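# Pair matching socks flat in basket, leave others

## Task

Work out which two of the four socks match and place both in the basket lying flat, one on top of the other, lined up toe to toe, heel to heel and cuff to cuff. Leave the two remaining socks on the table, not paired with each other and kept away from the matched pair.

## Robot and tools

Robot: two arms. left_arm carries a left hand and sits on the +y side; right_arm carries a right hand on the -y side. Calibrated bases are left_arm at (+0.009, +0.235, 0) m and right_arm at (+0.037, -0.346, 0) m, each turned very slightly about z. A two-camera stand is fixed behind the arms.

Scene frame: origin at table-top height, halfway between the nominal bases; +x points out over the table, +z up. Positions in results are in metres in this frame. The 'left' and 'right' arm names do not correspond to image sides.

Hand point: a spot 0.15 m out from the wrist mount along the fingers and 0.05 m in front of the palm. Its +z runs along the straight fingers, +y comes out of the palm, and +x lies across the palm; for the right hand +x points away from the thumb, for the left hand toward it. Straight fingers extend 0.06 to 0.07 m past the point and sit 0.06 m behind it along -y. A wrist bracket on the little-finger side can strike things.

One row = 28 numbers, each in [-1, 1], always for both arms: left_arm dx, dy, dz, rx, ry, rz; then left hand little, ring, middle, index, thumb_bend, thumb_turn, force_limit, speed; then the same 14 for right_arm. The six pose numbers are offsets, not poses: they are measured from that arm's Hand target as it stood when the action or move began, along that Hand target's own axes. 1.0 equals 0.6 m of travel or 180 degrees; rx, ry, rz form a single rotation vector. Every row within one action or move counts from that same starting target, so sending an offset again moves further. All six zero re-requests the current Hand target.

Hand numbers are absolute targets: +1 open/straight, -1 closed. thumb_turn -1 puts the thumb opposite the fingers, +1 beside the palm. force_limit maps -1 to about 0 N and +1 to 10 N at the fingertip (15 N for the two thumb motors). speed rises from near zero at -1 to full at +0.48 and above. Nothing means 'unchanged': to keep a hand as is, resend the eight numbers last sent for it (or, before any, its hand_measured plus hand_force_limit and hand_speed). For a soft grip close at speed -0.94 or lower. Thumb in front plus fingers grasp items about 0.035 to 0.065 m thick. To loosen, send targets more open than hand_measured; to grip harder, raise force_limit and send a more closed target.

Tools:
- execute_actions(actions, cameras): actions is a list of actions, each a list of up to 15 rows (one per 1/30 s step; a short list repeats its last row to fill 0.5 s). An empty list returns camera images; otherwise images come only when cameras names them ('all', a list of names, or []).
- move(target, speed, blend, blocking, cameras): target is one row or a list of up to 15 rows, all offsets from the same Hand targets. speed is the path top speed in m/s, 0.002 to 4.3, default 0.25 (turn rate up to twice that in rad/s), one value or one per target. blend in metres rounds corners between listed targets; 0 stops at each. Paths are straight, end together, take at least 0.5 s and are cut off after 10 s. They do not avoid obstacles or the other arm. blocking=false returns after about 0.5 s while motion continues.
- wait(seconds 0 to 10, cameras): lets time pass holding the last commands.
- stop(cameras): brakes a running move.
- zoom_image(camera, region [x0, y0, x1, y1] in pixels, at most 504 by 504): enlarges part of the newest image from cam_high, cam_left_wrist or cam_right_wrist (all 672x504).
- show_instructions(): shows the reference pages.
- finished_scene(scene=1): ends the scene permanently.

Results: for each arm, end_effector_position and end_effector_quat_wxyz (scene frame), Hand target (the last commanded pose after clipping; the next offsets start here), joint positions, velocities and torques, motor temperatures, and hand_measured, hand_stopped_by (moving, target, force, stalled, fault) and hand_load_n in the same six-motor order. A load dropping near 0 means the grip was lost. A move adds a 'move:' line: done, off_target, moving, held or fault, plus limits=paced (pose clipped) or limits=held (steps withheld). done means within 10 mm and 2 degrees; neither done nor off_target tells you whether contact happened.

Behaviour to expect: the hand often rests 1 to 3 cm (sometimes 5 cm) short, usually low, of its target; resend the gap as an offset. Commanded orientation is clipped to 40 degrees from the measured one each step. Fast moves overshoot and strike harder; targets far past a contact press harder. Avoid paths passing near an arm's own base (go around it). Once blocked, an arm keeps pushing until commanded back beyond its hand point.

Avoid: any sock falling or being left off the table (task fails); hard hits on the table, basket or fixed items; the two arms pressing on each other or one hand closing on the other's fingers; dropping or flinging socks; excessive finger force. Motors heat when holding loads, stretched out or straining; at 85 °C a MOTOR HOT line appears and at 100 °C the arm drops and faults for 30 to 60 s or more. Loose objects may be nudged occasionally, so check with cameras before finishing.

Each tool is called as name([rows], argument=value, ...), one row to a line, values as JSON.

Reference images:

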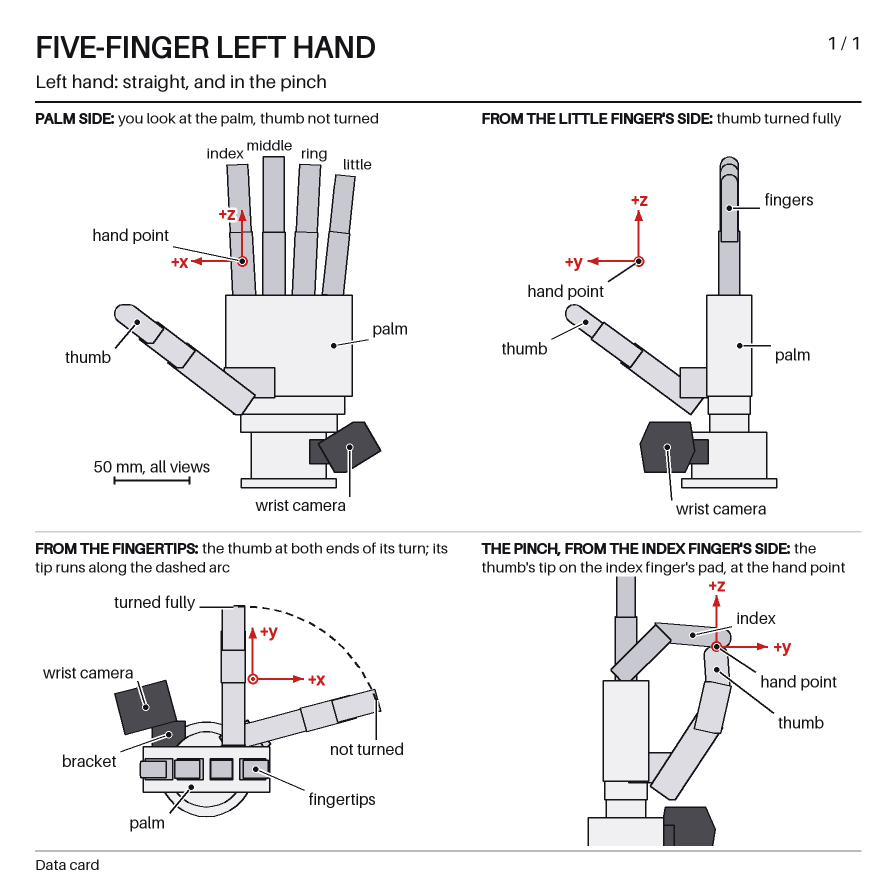

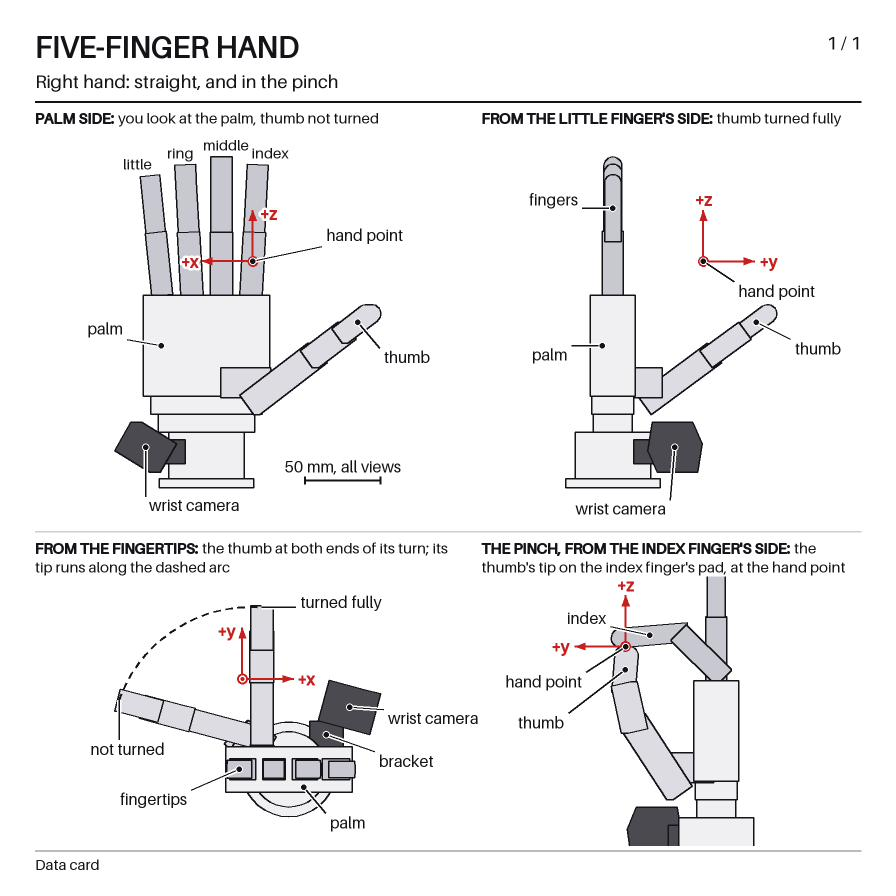

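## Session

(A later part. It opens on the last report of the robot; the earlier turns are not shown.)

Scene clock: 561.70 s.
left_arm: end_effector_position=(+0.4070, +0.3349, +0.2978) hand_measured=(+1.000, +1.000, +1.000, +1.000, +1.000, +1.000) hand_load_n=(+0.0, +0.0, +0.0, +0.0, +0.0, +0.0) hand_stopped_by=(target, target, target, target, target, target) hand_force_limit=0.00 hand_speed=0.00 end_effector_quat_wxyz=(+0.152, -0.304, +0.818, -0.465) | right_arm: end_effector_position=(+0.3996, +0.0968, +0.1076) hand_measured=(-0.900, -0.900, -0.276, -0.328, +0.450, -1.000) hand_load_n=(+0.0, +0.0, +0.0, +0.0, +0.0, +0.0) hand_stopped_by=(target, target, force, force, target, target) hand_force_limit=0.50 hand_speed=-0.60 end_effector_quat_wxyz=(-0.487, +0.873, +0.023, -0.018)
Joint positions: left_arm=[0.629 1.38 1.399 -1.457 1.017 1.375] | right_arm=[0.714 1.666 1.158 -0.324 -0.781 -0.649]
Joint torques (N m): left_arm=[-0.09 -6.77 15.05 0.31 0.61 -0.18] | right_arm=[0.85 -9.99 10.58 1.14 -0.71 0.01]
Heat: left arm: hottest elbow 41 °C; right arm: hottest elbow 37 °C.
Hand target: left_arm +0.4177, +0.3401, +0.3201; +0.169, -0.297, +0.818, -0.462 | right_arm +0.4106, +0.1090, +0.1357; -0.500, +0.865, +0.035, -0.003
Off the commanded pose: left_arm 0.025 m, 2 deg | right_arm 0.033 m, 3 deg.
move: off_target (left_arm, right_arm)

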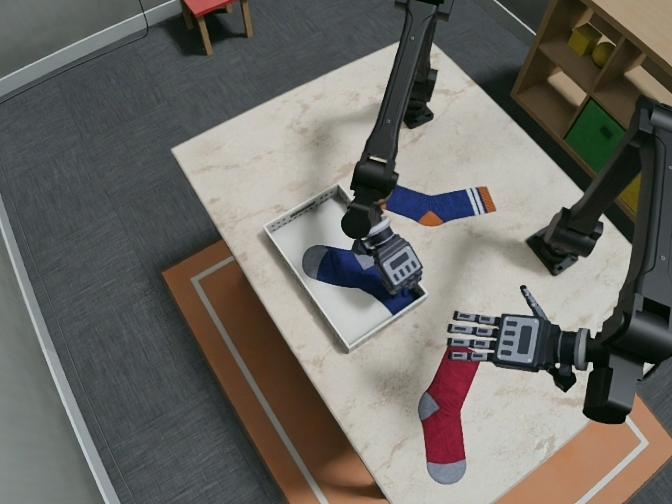

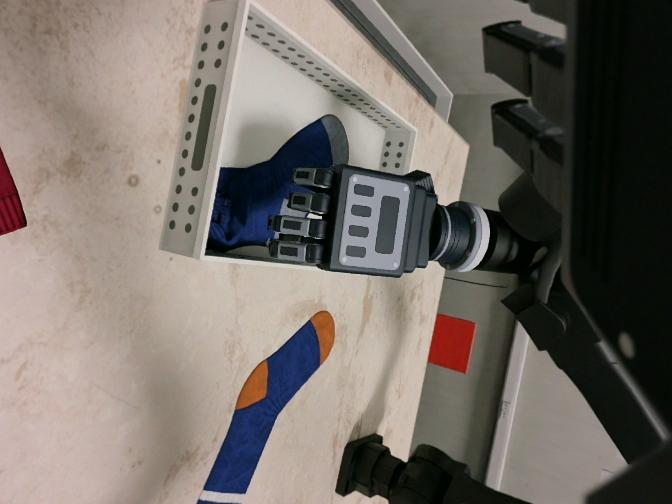

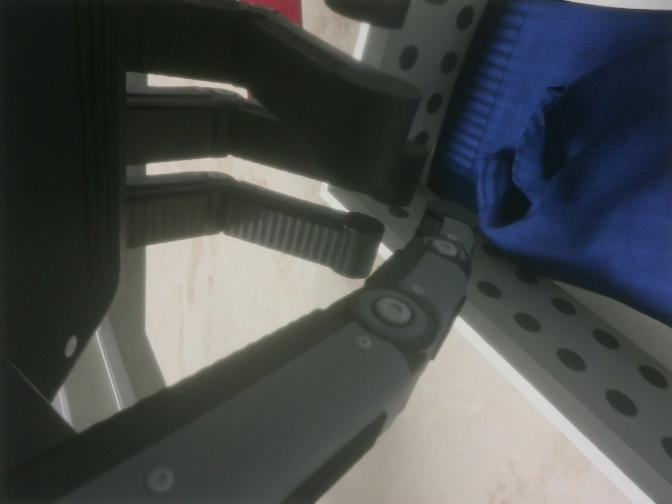

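move(target=[0,0,0,0,0,0,1,1,1,1,1,1,0,0,0.0406,-0.1122,-0.2224,0,0,0,-0.9,-0.9,-0.5,-0.5,0.45,-1,0.5,-0.6], speed=0.2, cameras=["all"])

zoom_image(camera="cam_right_wrist", region=[330, 0, 672, 300])

zoom_image(camera="cam_high", region=[280, 210, 430, 360])

zoom_image(camera="cam_left_wrist", region=[190, 80, 420, 260])

Scene clock: 563.47 s.
left_arm: end_effector_position=(+0.4070, +0.3349, +0.2978) hand_measured=(+1.000, +1.000, +1.000, +1.000, +1.000, +1.000) hand_load_n=(+0.0, +0.0, +0.0, +0.0, -0.5, +0.0) hand_stopped_by=(target, target, target, target, target, target) hand_force_limit=0.00 hand_speed=0.00 end_effector_quat_wxyz=(+0.152, -0.304, +0.818, -0.465) | right_arm: end_effector_position=(+0.4259, +0.0241, +0.2344) hand_measured=(-0.900, -0.900, -0.276, -0.328, +0.450, -1.000) hand_load_n=(+0.0, +0.0, -0.5, +0.0, +0.0, +0.0) hand_stopped_by=(target, target, force, force, target, target) hand_force_limit=0.50 hand_speed=-0.60 end_effector_quat_wxyz=(-0.490, +0.871, +0.019, -0.023)
Joint positions: left_arm=[0.629 1.38 1.399 -1.457 1.017 1.375] | right_arm=[0.56 1.528 1.357 -0.792 -0.887 -0.814]
Joint torques (N m): left_arm=[-0.21 -6.53 14.84 0.46 0.67 -0.15] | right_arm=[0.91 -8.59 11.47 0.75 -0.87 -0.12]
Heat: left arm: hottest elbow 41 °C; right arm: hottest elbow 37 °C.
Hand target: left_arm +0.4177, +0.3401, +0.3201; +0.169, -0.297, +0.818, -0.462 | right_arm +0.4365, +0.0284, +0.2615; -0.501, +0.865, +0.035, -0.003
Off the commanded pose: left_arm 0.025 m, 2 deg | right_arm 0.029 m, 3 deg.
move: off_target (left_arm, right_arm)

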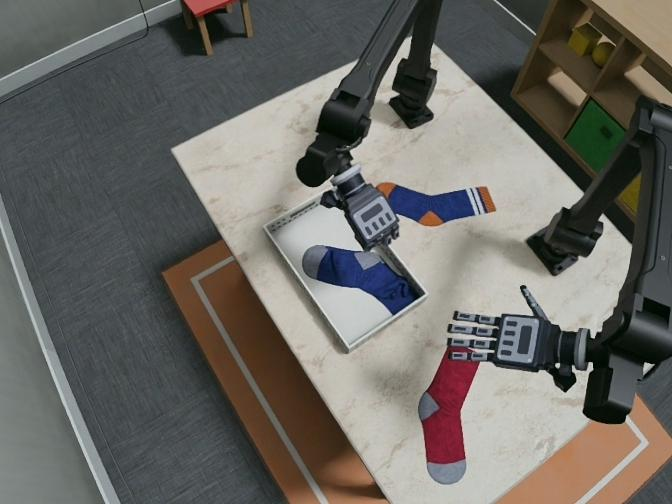

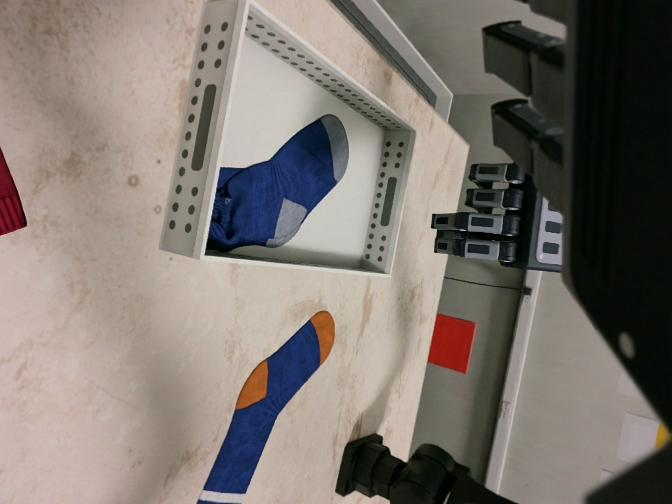

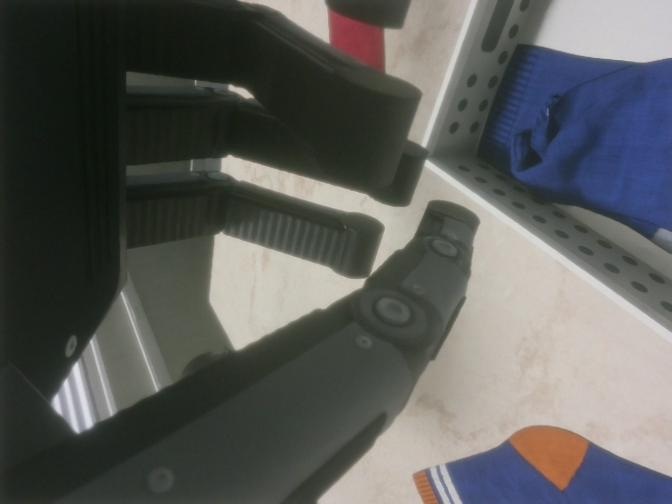

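Scaled by 1.474.

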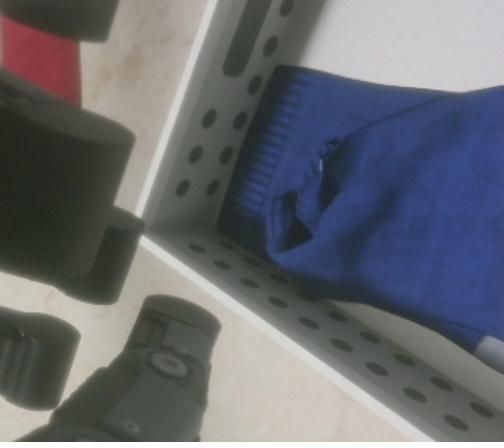

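Scaled by 3.360.

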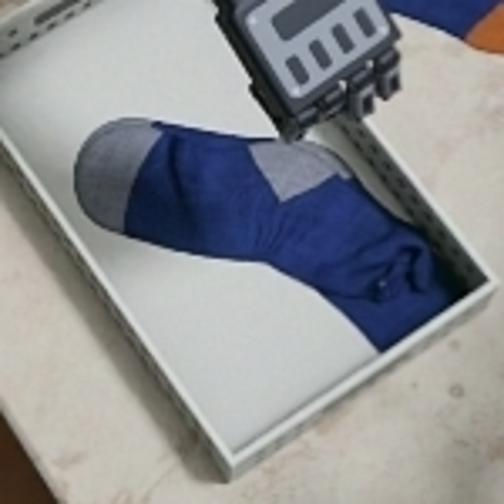

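Scaled by 2.191.

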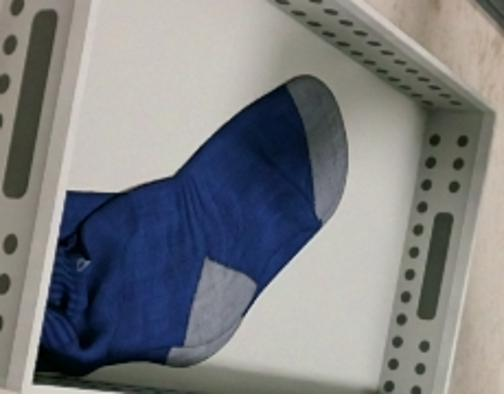

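zoom_image(camera="cam_left_wrist", region=[200, 150, 300, 260])

zoom_image(camera="cam_right_wrist", region=[460, 20, 620, 240])

zoom_image(camera="cam_high", region=[360, 250, 430, 330])

Scaled by 4.582.

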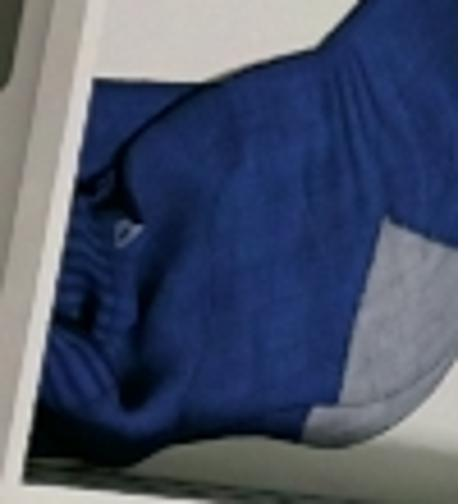

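Scaled by 2.291.

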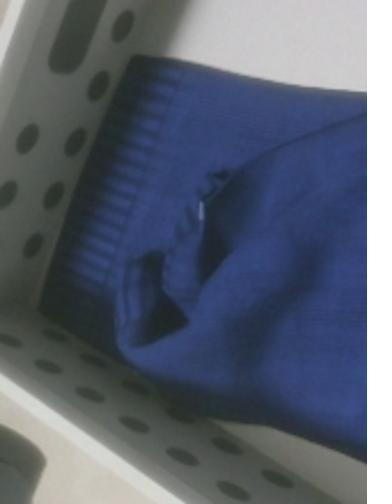

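Scaled by 6.300.

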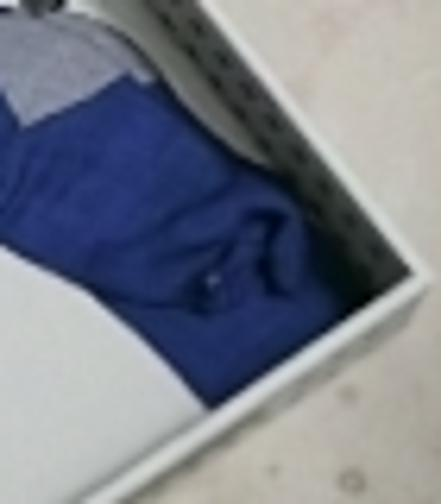

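zoom_image(camera="cam_right_wrist", region=[480, 60, 600, 200])

zoom_image(camera="cam_left_wrist", region=[200, 170, 260, 256])

Scaled by 3.600.

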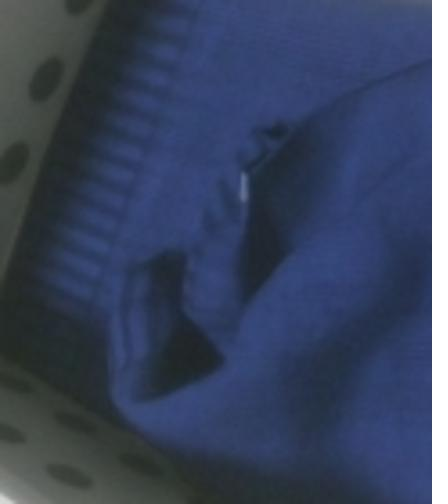

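Scaled by 5.860.

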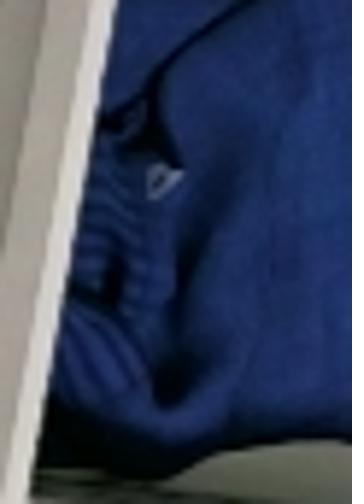

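move([
  [0,0,0,0,0,0,1,1,1,1,1,1,0,0,0.0183,0.0653,-0.308,0,0,0,-0.9,-0.9,-0.5,-0.5,0.45,-1,0.5,-0.6],
  [0.1791,0.1825,0.2838,-0.157,0.1183,0.1196,1,1,1,1,1,1,0,0,0.0183,0.0653,-0.308,0,0,0,-0.9,-0.9,-0.5,-0.5,0.45,-1,0.5,-0.6],
], speed=0.2, cameras=["all"])

zoom_image(camera="cam_high", region=[290, 210, 440, 360])

zoom_image(camera="cam_left_wrist", region=[150, 100, 504, 400])

Scene clock: 570.27 s.
left_arm: end_effector_position=(+0.3917, +0.2025, +0.1389) hand_measured=(+1.000, +1.000, +1.000, +1.000, +1.000, +1.000) hand_load_n=(+0.0, +0.0, +0.0, +0.0, +0.0, +0.0) hand_stopped_by=(target, target, target, target, target, target) hand_force_limit=0.00 hand_speed=0.00 end_effector_quat_wxyz=(+0.019, -0.087, +0.962, -0.258) | right_arm: end_effector_position=(+0.4487, -0.1541, +0.3027) hand_measured=(-0.900, -0.900, -0.276, -0.328, +0.450, -1.000) hand_load_n=(+0.0, +0.0, +0.0, +0.0, +0.0, +0.0) hand_stopped_by=(target, target, force, force, target, target) hand_force_limit=0.50 hand_speed=-0.60 end_effector_quat_wxyz=(-0.498, +0.867, +0.019, -0.018)
Joint positions: left_arm=[0.085 1.426 1.149 -1.227 0.52 1.419] | right_arm=[0.181 1.505 1.539 -1.488 -1.039 -1.422]
Joint torques (N m): left_arm=[-0.38 -8.18 8.92 1.11 0.19 0.01] | right_arm=[1.73 -7.41 11.21 -0.09 -1.05 -0.1]
Heat: left arm: hottest elbow 41 °C; right arm: hottest elbow 38 °C.
Hand target: left_arm +0.3932, +0.2029, +0.1383; +0.023, -0.084, +0.962, -0.258 | right_arm +0.4570, -0.1504, +0.3201; -0.501, +0.865, +0.035, -0.003
Off the commanded pose: left_arm 0.002 m, 1 deg | right_arm 0.020 m, 3 deg.
move: off_target (right_arm)

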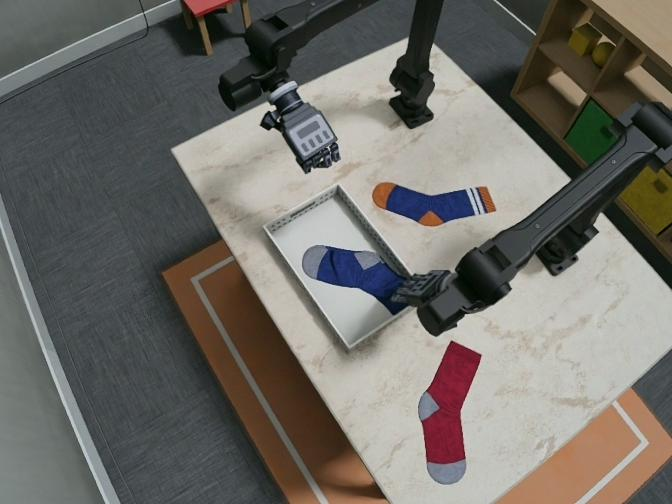

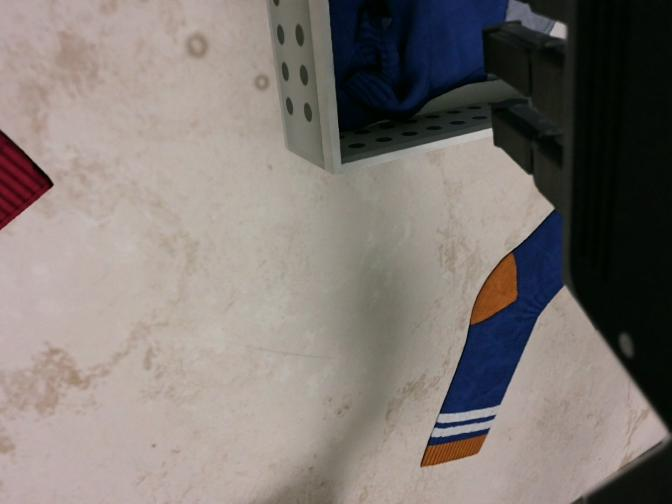

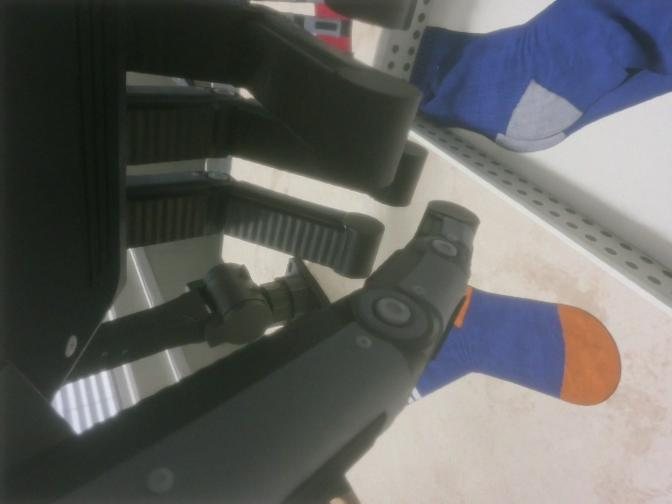

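Scaled by 3.360.

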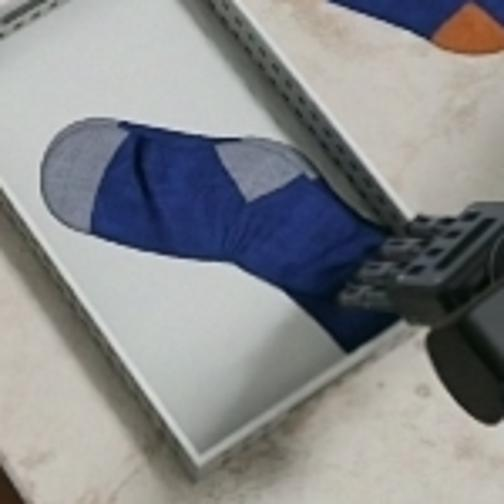

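Scaled by 1.424.

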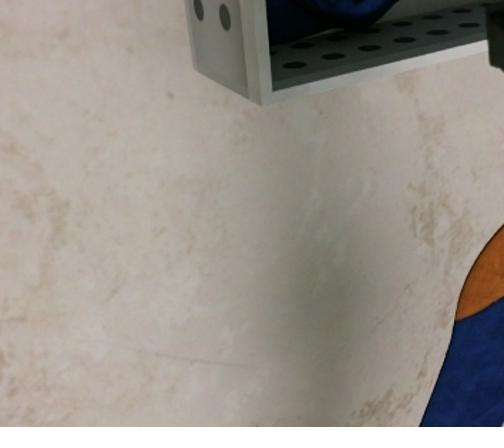

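execute_actions(actions=[])

Scene clock: 571.43 s.
left_arm: end_effector_position=(+0.3917, +0.2025, +0.1389) hand_measured=(+1.000, +1.000, +1.000, +1.000, +1.000, +1.000) hand_load_n=(+0.0, +0.0, +0.0, +0.0, +0.0, +0.0) hand_stopped_by=(target, target, target, target, target, target) hand_force_limit=0.00 hand_speed=0.00 end_effector_quat_wxyz=(+0.019, -0.087, +0.962, -0.258) | right_arm: end_effector_position=(+0.4487, -0.1541, +0.3027) hand_measured=(-0.900, -0.900, -0.276, -0.328, +0.450, -1.000) hand_load_n=(+0.5, +0.0, +0.0, +0.0, +0.0, +0.0) hand_stopped_by=(target, target, force, force, target, target) hand_force_limit=0.50 hand_speed=-0.60 end_effector_quat_wxyz=(-0.498, +0.867, +0.019, -0.018)
Joint positions: left_arm=[0.085 1.426 1.149 -1.227 0.52 1.419] | right_arm=[0.181 1.505 1.539 -1.488 -1.039 -1.422]
Joint velocities: within noise
Joint torques (N m): left_arm=[-0.85 -7.18 8.9 1.02 0.26 0.02] | right_arm=[1.26 -6.77 11.07 -0.02 -1.03 -0.13]
Motor temperatures (°C): left_arm=[24 26 41 27 27 24] | right_arm=[23 26 38 24 25 25]
Heat: left arm: hottest elbow 41 °C; right arm: hottest elbow 38 °C.
Hand target: left_arm +0.3932, +0.2029, +0.1383; +0.023, -0.084, +0.962, -0.258 | right_arm +0.4570, -0.1504, +0.3201; -0.501, +0.865, +0.035, -0.003
Off the commanded pose: left_arm 0.002 m, 1 deg | right_arm 0.020 m, 3 deg.

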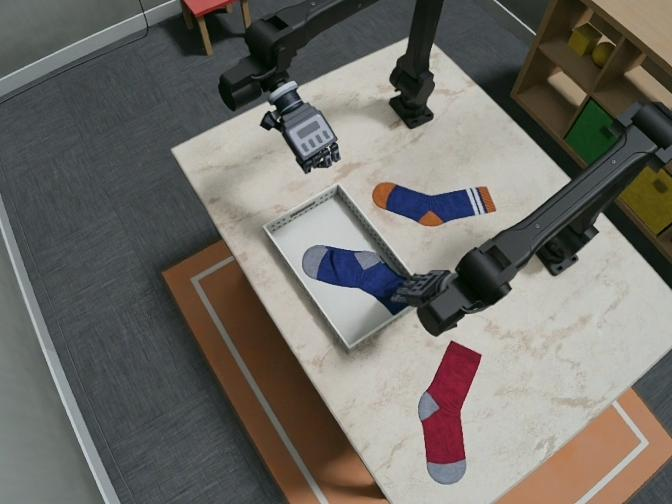

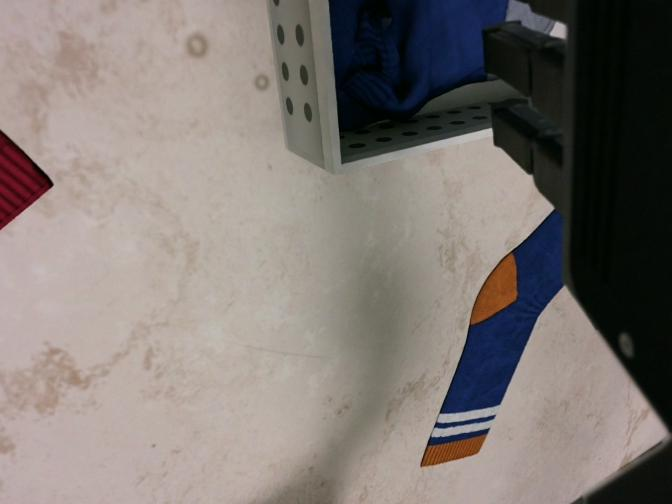

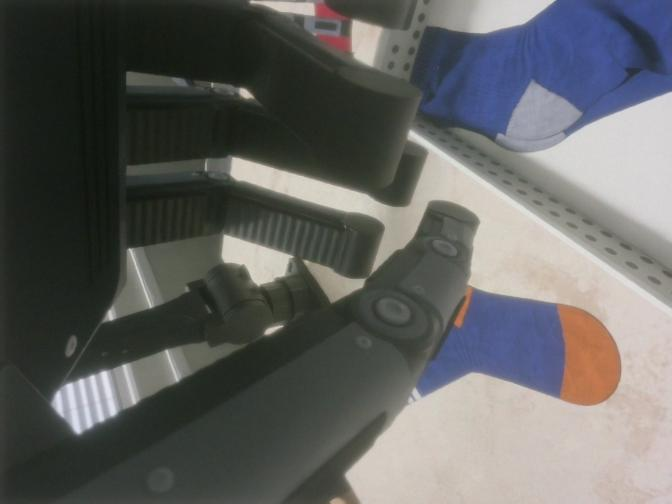

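zoom_image(camera="cam_left_wrist", region=[320, 0, 560, 160])

zoom_image(camera="cam_high", region=[340, 240, 430, 330])

Scaled by 2.100.

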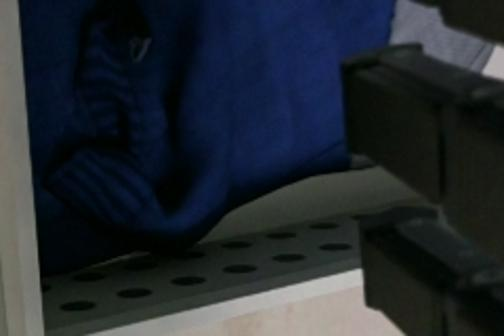

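Scaled by 5.600.

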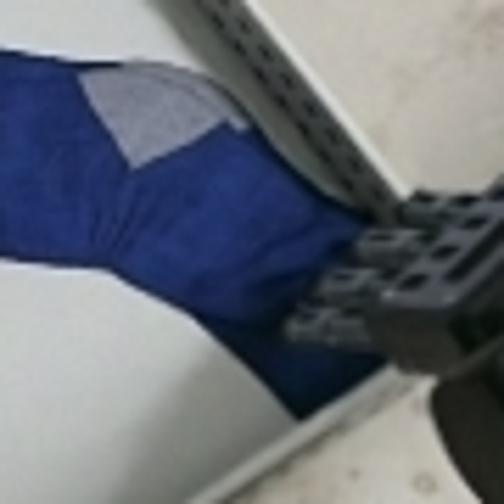

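move(target=[-0.1014,-0.0258,-0.0428,0,0,0,1,1,1,1,1,1,0,0, 0,0,0,0,0,0,-0.9,-0.9,-0.5,-0.5,0.45,-1,0.5,-0.6], speed=0.1, cameras=["cam_left_wrist"])

Scene clock: 572.83 s.
left_arm: end_effector_position=(+0.4320, +0.2070, +0.1501) hand_measured=(+1.000, +1.000, +1.000, +1.000, +1.000, +1.000) hand_load_n=(+0.0, +0.0, +0.0, +0.0, +0.0, +0.0) hand_stopped_by=(target, target, target, target, target, target) hand_force_limit=0.00 hand_speed=0.00 end_effector_quat_wxyz=(-0.003, -0.093, +0.962, -0.257) | right_arm: end_effector_position=(+0.4487, -0.1541, +0.3027) hand_measured=(-0.900, -0.900, -0.276, -0.328, +0.450, -1.000) hand_load_n=(+0.0, +0.0, +0.0, +0.0, +0.0, +0.0) hand_stopped_by=(target, target, force, force, target, target) hand_force_limit=0.50 hand_speed=-0.60 end_effector_quat_wxyz=(-0.498, +0.867, +0.019, -0.018)
Joint positions: left_arm=[0.091 1.554 1.317 -1.314 0.52 1.424] | right_arm=[0.181 1.505 1.539 -1.488 -1.039 -1.422]
Joint torques (N m): left_arm=[0.26 -8.76 14.37 0.31 0.25 0.14] | right_arm=[1.26 -7.24 10.92 0.13 -1.03 -0.11]
Heat: left arm: hottest elbow 41 °C; right arm: hottest elbow 38 °C.
Hand target: left_arm +0.4531, +0.2128, +0.1682; +0.023, -0.084, +0.962, -0.258 | right_arm +0.4570, -0.1504, +0.3201; -0.501, +0.865, +0.035, -0.003
Off the commanded pose: left_arm 0.029 m, 3 deg | right_arm 0.020 m, 3 deg.
move: off_target (left_arm, right_arm)
Images, in order (width x height): cam_left_wrist 672x504.

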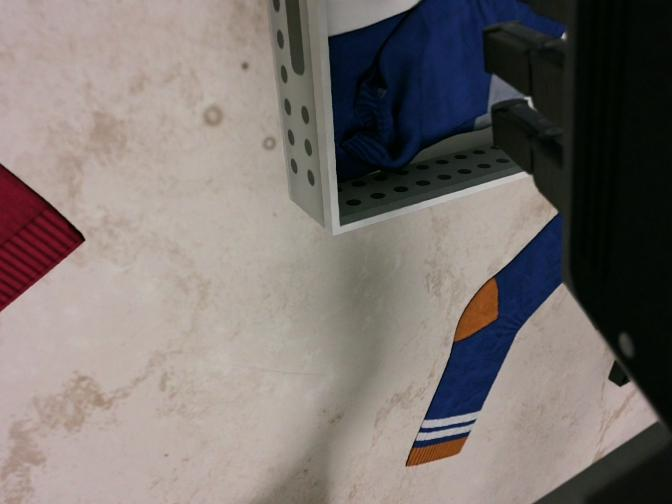

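zoom_image(camera="cam_left_wrist", region=[310, 0, 530, 240])

Scaled by 2.100.

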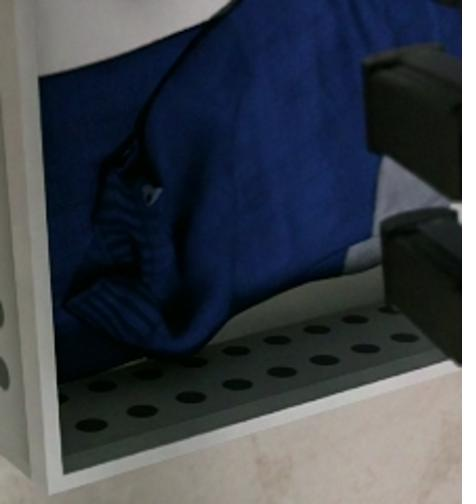

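move(target=[0.0212,0.0632,-0.3287,0.157,-0.1183,-0.1196,1,1,1,1,1,1,0,0, 0,0,0,0,0,0,-0.9,-0.9,-0.5,-0.5,0.45,-1,0.5,-0.6], speed=0.3, cameras=["cam_high","cam_left_wrist"])

Scene clock: 575.57 s.
left_arm: end_effector_position=(+0.4083, +0.3355, +0.2911) hand_measured=(+1.000, +1.000, +1.000, +1.000, +1.000, +1.000) hand_load_n=(+0.0, +0.0, -0.5, +0.0, +0.0, -0.5) hand_stopped_by=(target, target, target, target, target, target) hand_force_limit=0.00 hand_speed=0.00 end_effector_quat_wxyz=(+0.145, -0.307, +0.817, -0.467) | right_arm: end_effector_position=(+0.4487, -0.1541, +0.3027) hand_measured=(-0.900, -0.900, -0.276, -0.328, +0.450, -1.000) hand_load_n=(+0.0, +0.0, +0.0, +0.0, +0.0, +0.0) hand_stopped_by=(target, target, force, force, target, target) hand_force_limit=0.50 hand_speed=-0.60 end_effector_quat_wxyz=(-0.498, +0.867, +0.019, -0.018)
Joint positions: left_arm=[0.629 1.393 1.395 -1.457 1.017 1.377] | right_arm=[0.181 1.505 1.539 -1.488 -1.039 -1.422]
Joint torques (N m): left_arm=[-0.26 -8.94 15.15 0.47 0.7 -0.2] | right_arm=[1.26 -7.59 11.12 -0.02 -1 -0.13]
Heat: left arm: hottest elbow 41 °C; right arm: hottest elbow 38 °C.
Hand target: left_arm +0.4178, +0.3400, +0.3201; +0.169, -0.297, +0.818, -0.462 | right_arm +0.4570, -0.1504, +0.3201; -0.501, +0.865, +0.035, -0.003
Off the commanded pose: left_arm 0.031 m, 3 deg | right_arm 0.020 m, 3 deg.
move: off_target (left_arm, right_arm)
Images, in order (width x height): cam_high 672x504, cam_left_wrist 672x504.

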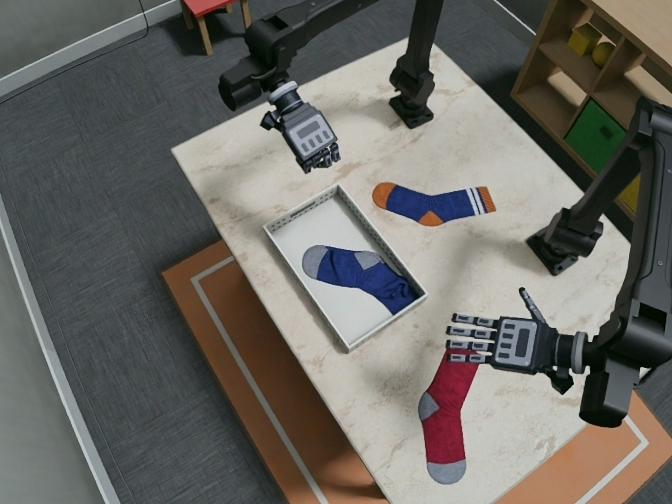

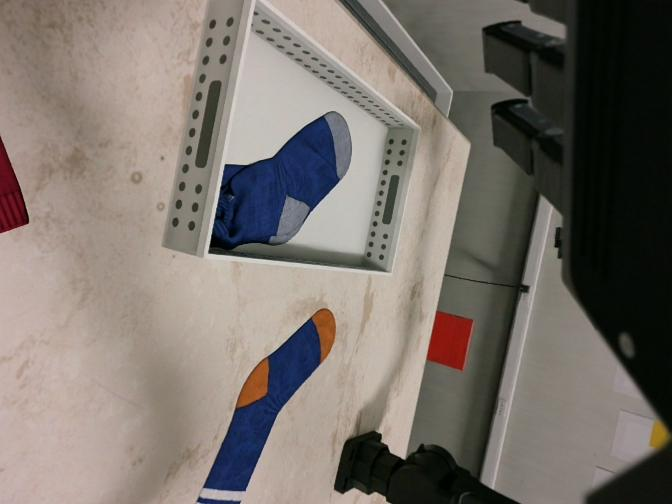

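zoom_image(camera="cam_high", region=[350, 240, 430, 320])

zoom_image(camera="cam_left_wrist", region=[190, 100, 370, 260])

Scaled by 6.300.

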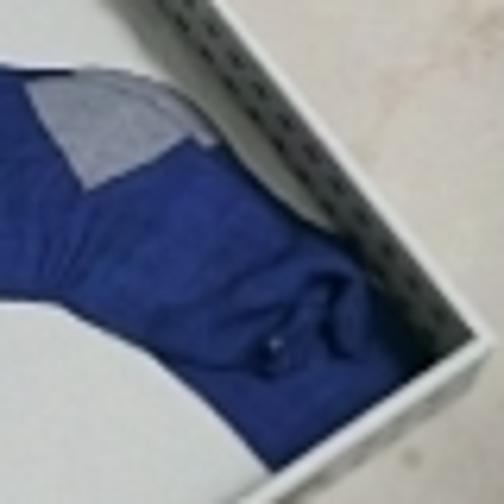

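Scaled by 2.800.

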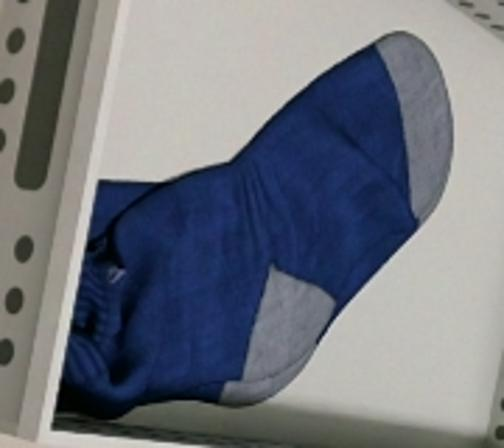

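move(target=[0.2263,0.1978,0.3243,-0.157,0.1183,0.1196,1,1,1,1,1,1,0,0, 0,0,0,0,0,0,-0.9,-0.9,-0.5,-0.5,0.45,-1,0.5,-0.6], speed=0.25, cameras=["cam_high"])

Scene clock: 578.43 s.
left_arm: end_effector_position=(+0.3808, +0.1719, +0.1167) hand_measured=(+1.000, +1.000, +1.000, +1.000, +1.000, +1.000) hand_load_n=(+0.0, +0.0, +0.0, +0.0, +0.0, +0.0) hand_stopped_by=(target, target, target, target, target, target) hand_force_limit=0.00 hand_speed=0.00 end_effector_quat_wxyz=(+0.019, -0.076, +0.963, -0.258) | right_arm: end_effector_position=(+0.4487, -0.1541, +0.3027) hand_measured=(-0.900, -0.900, -0.276, -0.328, +0.450, -1.000) hand_load_n=(+0.0, +0.0, +0.0, +0.0, +0.0, +0.0) hand_stopped_by=(target, target, force, force, target, target) hand_force_limit=0.50 hand_speed=-0.60 end_effector_quat_wxyz=(-0.498, +0.867, +0.019, -0.018)
Joint positions: left_arm=[0.006 1.408 1.07 -1.127 0.513 1.352] | right_arm=[0.181 1.505 1.539 -1.488 -1.039 -1.422]
Joint torques (N m): left_arm=[-0.67 -7.47 8.94 1.16 0.25 -0.18] | right_arm=[1.14 -7.65 11.15 -0.03 -1.04 -0.11]
Heat: left arm: hottest elbow 41 °C; right arm: hottest elbow 39 °C.
Hand target: left_arm +0.3819, +0.1724, +0.1176; +0.023, -0.084, +0.962, -0.258 | right_arm +0.4570, -0.1504, +0.3201; -0.501, +0.865, +0.035, -0.003
Off the commanded pose: left_arm 0.002 m, 1 deg | right_arm 0.020 m, 3 deg.
move: off_target (right_arm)
Images, in order (width x height): cam_high 672x504.

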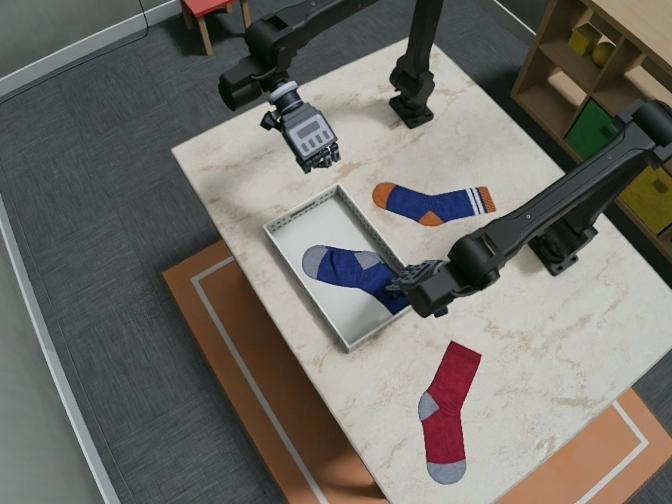

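move(target=[0,0.0605,0.1048,0,0,0,1,1,1,1,1,1,0,0, 0,0,0,0,0,0,-0.9,-0.9,-0.5,-0.5,0.45,-1,0.5,-0.6], speed=0.08, cameras=["cam_high"])

zoom_image(camera="cam_high", region=[340, 230, 440, 320])

Scene clock: 579.97 s.
left_arm: end_effector_position=(+0.3822, +0.1718, +0.0469) hand_measured=(+1.000, +1.000, +1.000, +1.000, +1.000, +1.000) hand_load_n=(+0.0, +0.0, +0.0, +0.0, +0.0, +0.0) hand_stopped_by=(target, target, target, target, target, target) hand_force_limit=0.00 hand_speed=0.00 end_effector_quat_wxyz=(+0.023, -0.076, +0.963, -0.258) | right_arm: end_effector_position=(+0.4487, -0.1541, +0.3027) hand_measured=(-0.900, -0.900, -0.276, -0.328, +0.450, -1.000) hand_load_n=(+0.0, +0.0, +0.0, +0.0, +0.0, +0.0) hand_stopped_by=(target, target, force, force, target, target) hand_force_limit=0.50 hand_speed=-0.60 end_effector_quat_wxyz=(-0.498, +0.867, +0.019, -0.018)
Joint positions: left_arm=[0.006 1.489 0.954 -0.922 0.513 1.351] | right_arm=[0.181 1.505 1.539 -1.488 -1.039 -1.422]
Joint torques (N m): left_arm=[0.21 -7.12 7.9 1.21 0.27 -0.19] | right_arm=[1.14 -7.36 11.08 0.02 -1.06 -0.13]
Heat: left arm: hottest elbow 41 °C; right arm: hottest elbow 39 °C.
Hand target: left_arm +0.3820, +0.1724, +0.0451; +0.023, -0.084, +0.962, -0.258 | right_arm +0.4570, -0.1504, +0.3201; -0.501, +0.865, +0.035, -0.003
Off the commanded pose: left_arm 0.002 m, 1 deg | right_arm 0.020 m, 3 deg.
move: off_target (right_arm)
Images, in order (width x height): cam_high 672x504.

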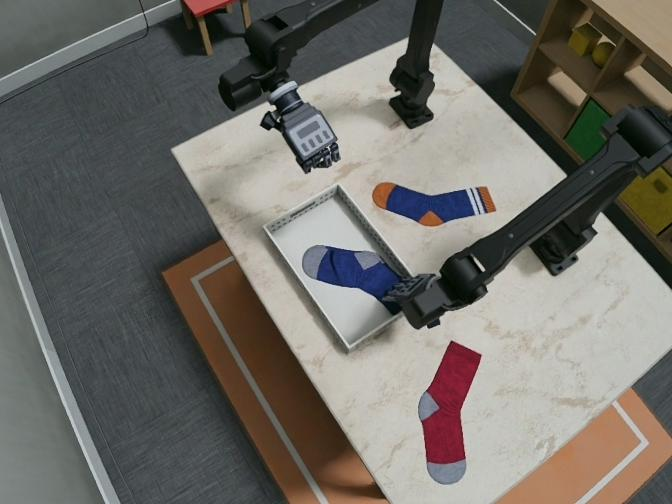

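Scaled by 5.040.

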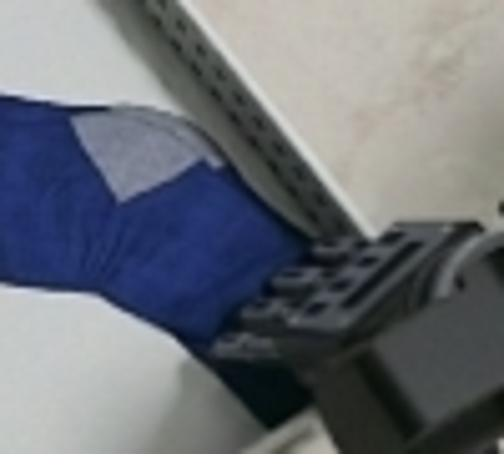

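move(target=[-0.0145,0.0728,-0.0381,0,0,0,1,1,1,1,1,1,0,0, 0,0,0,0,0,0,-0.9,-0.9,-0.5,-0.5,0.45,-1,0.5,-0.6], speed=0.04, cameras=["cam_high"])

zoom_image(camera="cam_high", region=[340, 230, 440, 320])

Scene clock: 582.07 s.
left_arm: end_effector_position=(+0.3783, +0.2180, +0.0427) hand_measured=(+1.000, +1.000, +1.000, +1.000, +1.000, +1.000) hand_load_n=(+0.0, +0.0, +0.0, +0.0, +0.0, +0.0) hand_stopped_by=(target, target, target, target, target, target) hand_force_limit=0.00 hand_speed=0.00 end_effector_quat_wxyz=(+0.022, -0.086, +0.962, -0.258) | right_arm: end_effector_position=(+0.4487, -0.1541, +0.3027) hand_measured=(-0.900, -0.900, -0.276, -0.328, +0.450, -1.000) hand_load_n=(+0.0, +0.0, +0.0, +0.0, +0.0, +0.0) hand_stopped_by=(target, target, force, force, target, target) hand_force_limit=0.50 hand_speed=-0.60 end_effector_quat_wxyz=(-0.498, +0.867, +0.019, -0.018)
Joint positions: left_arm=[0.126 1.5 0.954 -0.974 0.522 1.466] | right_arm=[0.181 1.505 1.539 -1.488 -1.039 -1.422]
Joint torques (N m): left_arm=[0.21 -6.59 9.16 0.42 0.26 0.11] | right_arm=[1.08 -7.53 11.06 0.02 -1.01 -0.14]
Heat: left arm: hottest elbow 41 °C; right arm: hottest elbow 39 °C.
Hand target: left_arm +0.3820, +0.2224, +0.0431; +0.023, -0.084, +0.962, -0.258 | right_arm +0.4570, -0.1504, +0.3201; -0.501, +0.865, +0.035, -0.003
Off the commanded pose: left_arm 0.006 m, 0 deg | right_arm 0.020 m, 3 deg.
move: off_target (right_arm)
Images, in order (width x height): cam_high 672x504.

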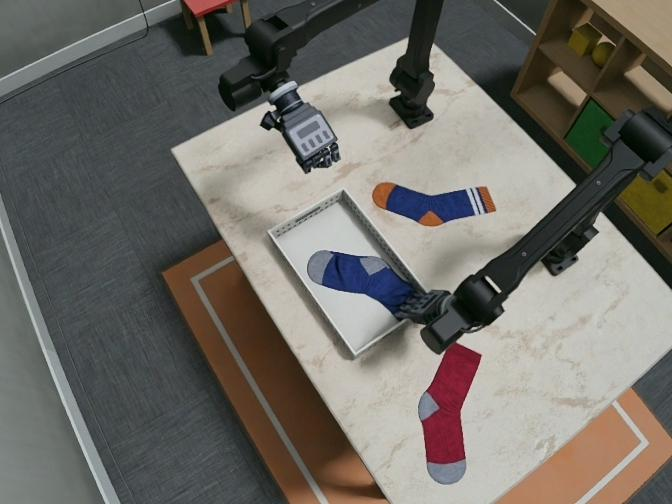

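Scaled by 5.040.

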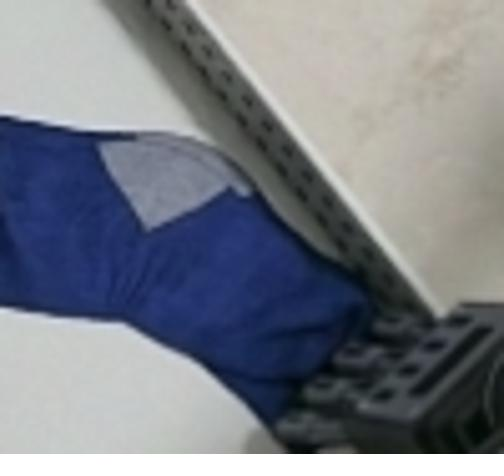

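move([
  [0,-0.05,-0.0866,0,0,0,1,1,1,1,1,1,0,0, 0,0,0,0,0,0,-0.9,-0.9,-0.5,-0.5,0.45,-1,0.5,-0.6],
  [-0.0174,0.0103,-0.179,0,0,0,1,1,1,1,1,1,0,0, 0,0,0,0,0,0,-0.9,-0.9,-0.5,-0.5,0.45,-1,0.5,-0.6],
], speed=0.15, blend=[0.02,0], cameras=["cam_high","cam_left_wrist"])

zoom_image(camera="cam_left_wrist", region=[310, 0, 560, 250])

zoom_image(camera="cam_high", region=[340, 230, 440, 330])

Scene clock: 583.93 s.
left_arm: end_effector_position=(+0.3598, +0.2764, +0.1167) hand_measured=(+1.000, +1.000, +1.000, +1.000, +1.000, +1.000) hand_load_n=(+0.0, +0.0, +0.0, +0.0, +0.0, -0.5) hand_stopped_by=(target, target, target, target, target, target) hand_force_limit=0.00 hand_speed=0.00 end_effector_quat_wxyz=(-0.001, -0.097, +0.961, -0.260) | right_arm: end_effector_position=(+0.4487, -0.1541, +0.3027) hand_measured=(-0.900, -0.900, -0.276, -0.328, +0.450, -1.000) hand_load_n=(+0.0, +0.0, +0.0, +0.0, +0.0, +0.0) hand_stopped_by=(target, target, force, force, target, target) hand_force_limit=0.50 hand_speed=-0.60 end_effector_quat_wxyz=(-0.498, +0.867, +0.019, -0.018)
Joint positions: left_arm=[0.281 1.44 1.098 -1.312 0.52 1.633] | right_arm=[0.181 1.505 1.539 -1.488 -1.039 -1.422]
Joint torques (N m): left_arm=[-0.26 -7.3 13.78 0.03 0.39 0.15] | right_arm=[1.2 -7.24 11.11 -0.05 -1.03 -0.12]
Heat: left arm: hottest elbow 41 °C; right arm: hottest elbow 39 °C.
Hand target: left_arm +0.3820, +0.2823, +0.1332; +0.023, -0.084, +0.962, -0.258 | right_arm +0.4570, -0.1504, +0.3201; -0.501, +0.865, +0.035, -0.003
Off the commanded pose: left_arm 0.028 m, 3 deg | right_arm 0.020 m, 3 deg.
move: off_target (left_arm, right_arm)
Images, in order (width x height): cam_high 672x504, cam_left_wrist 672x504.

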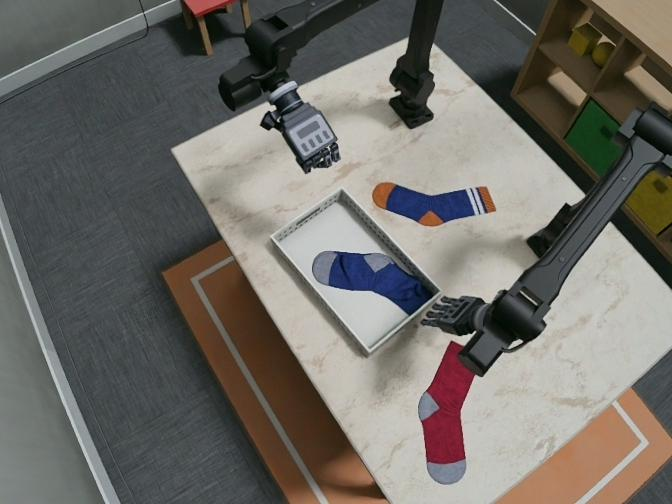

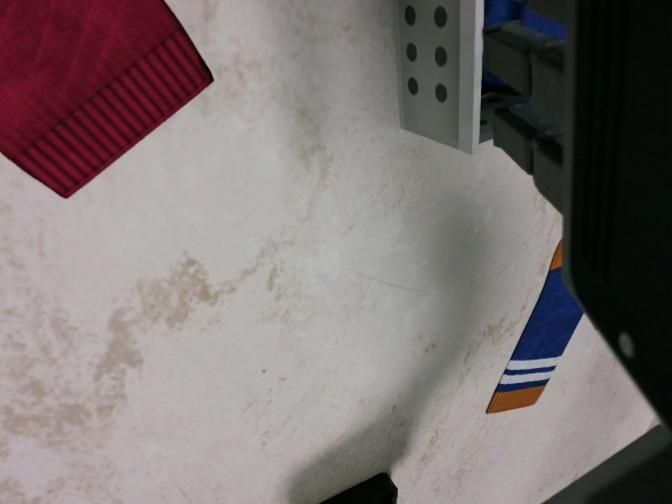

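Scaled by 2.016.

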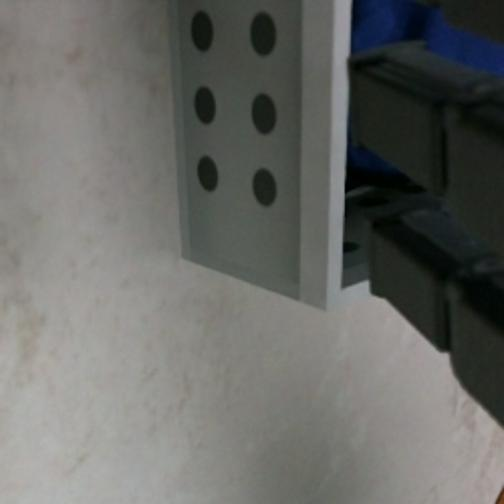

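Scaled by 5.040.

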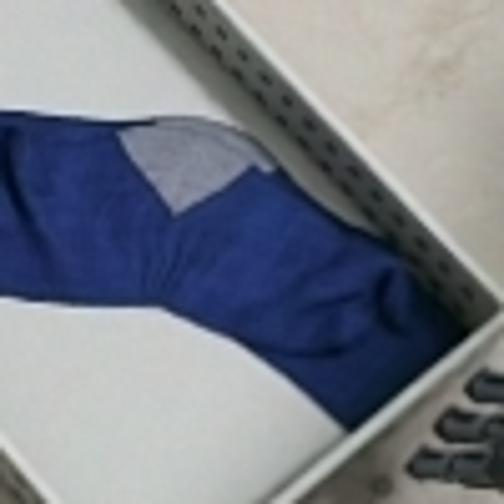

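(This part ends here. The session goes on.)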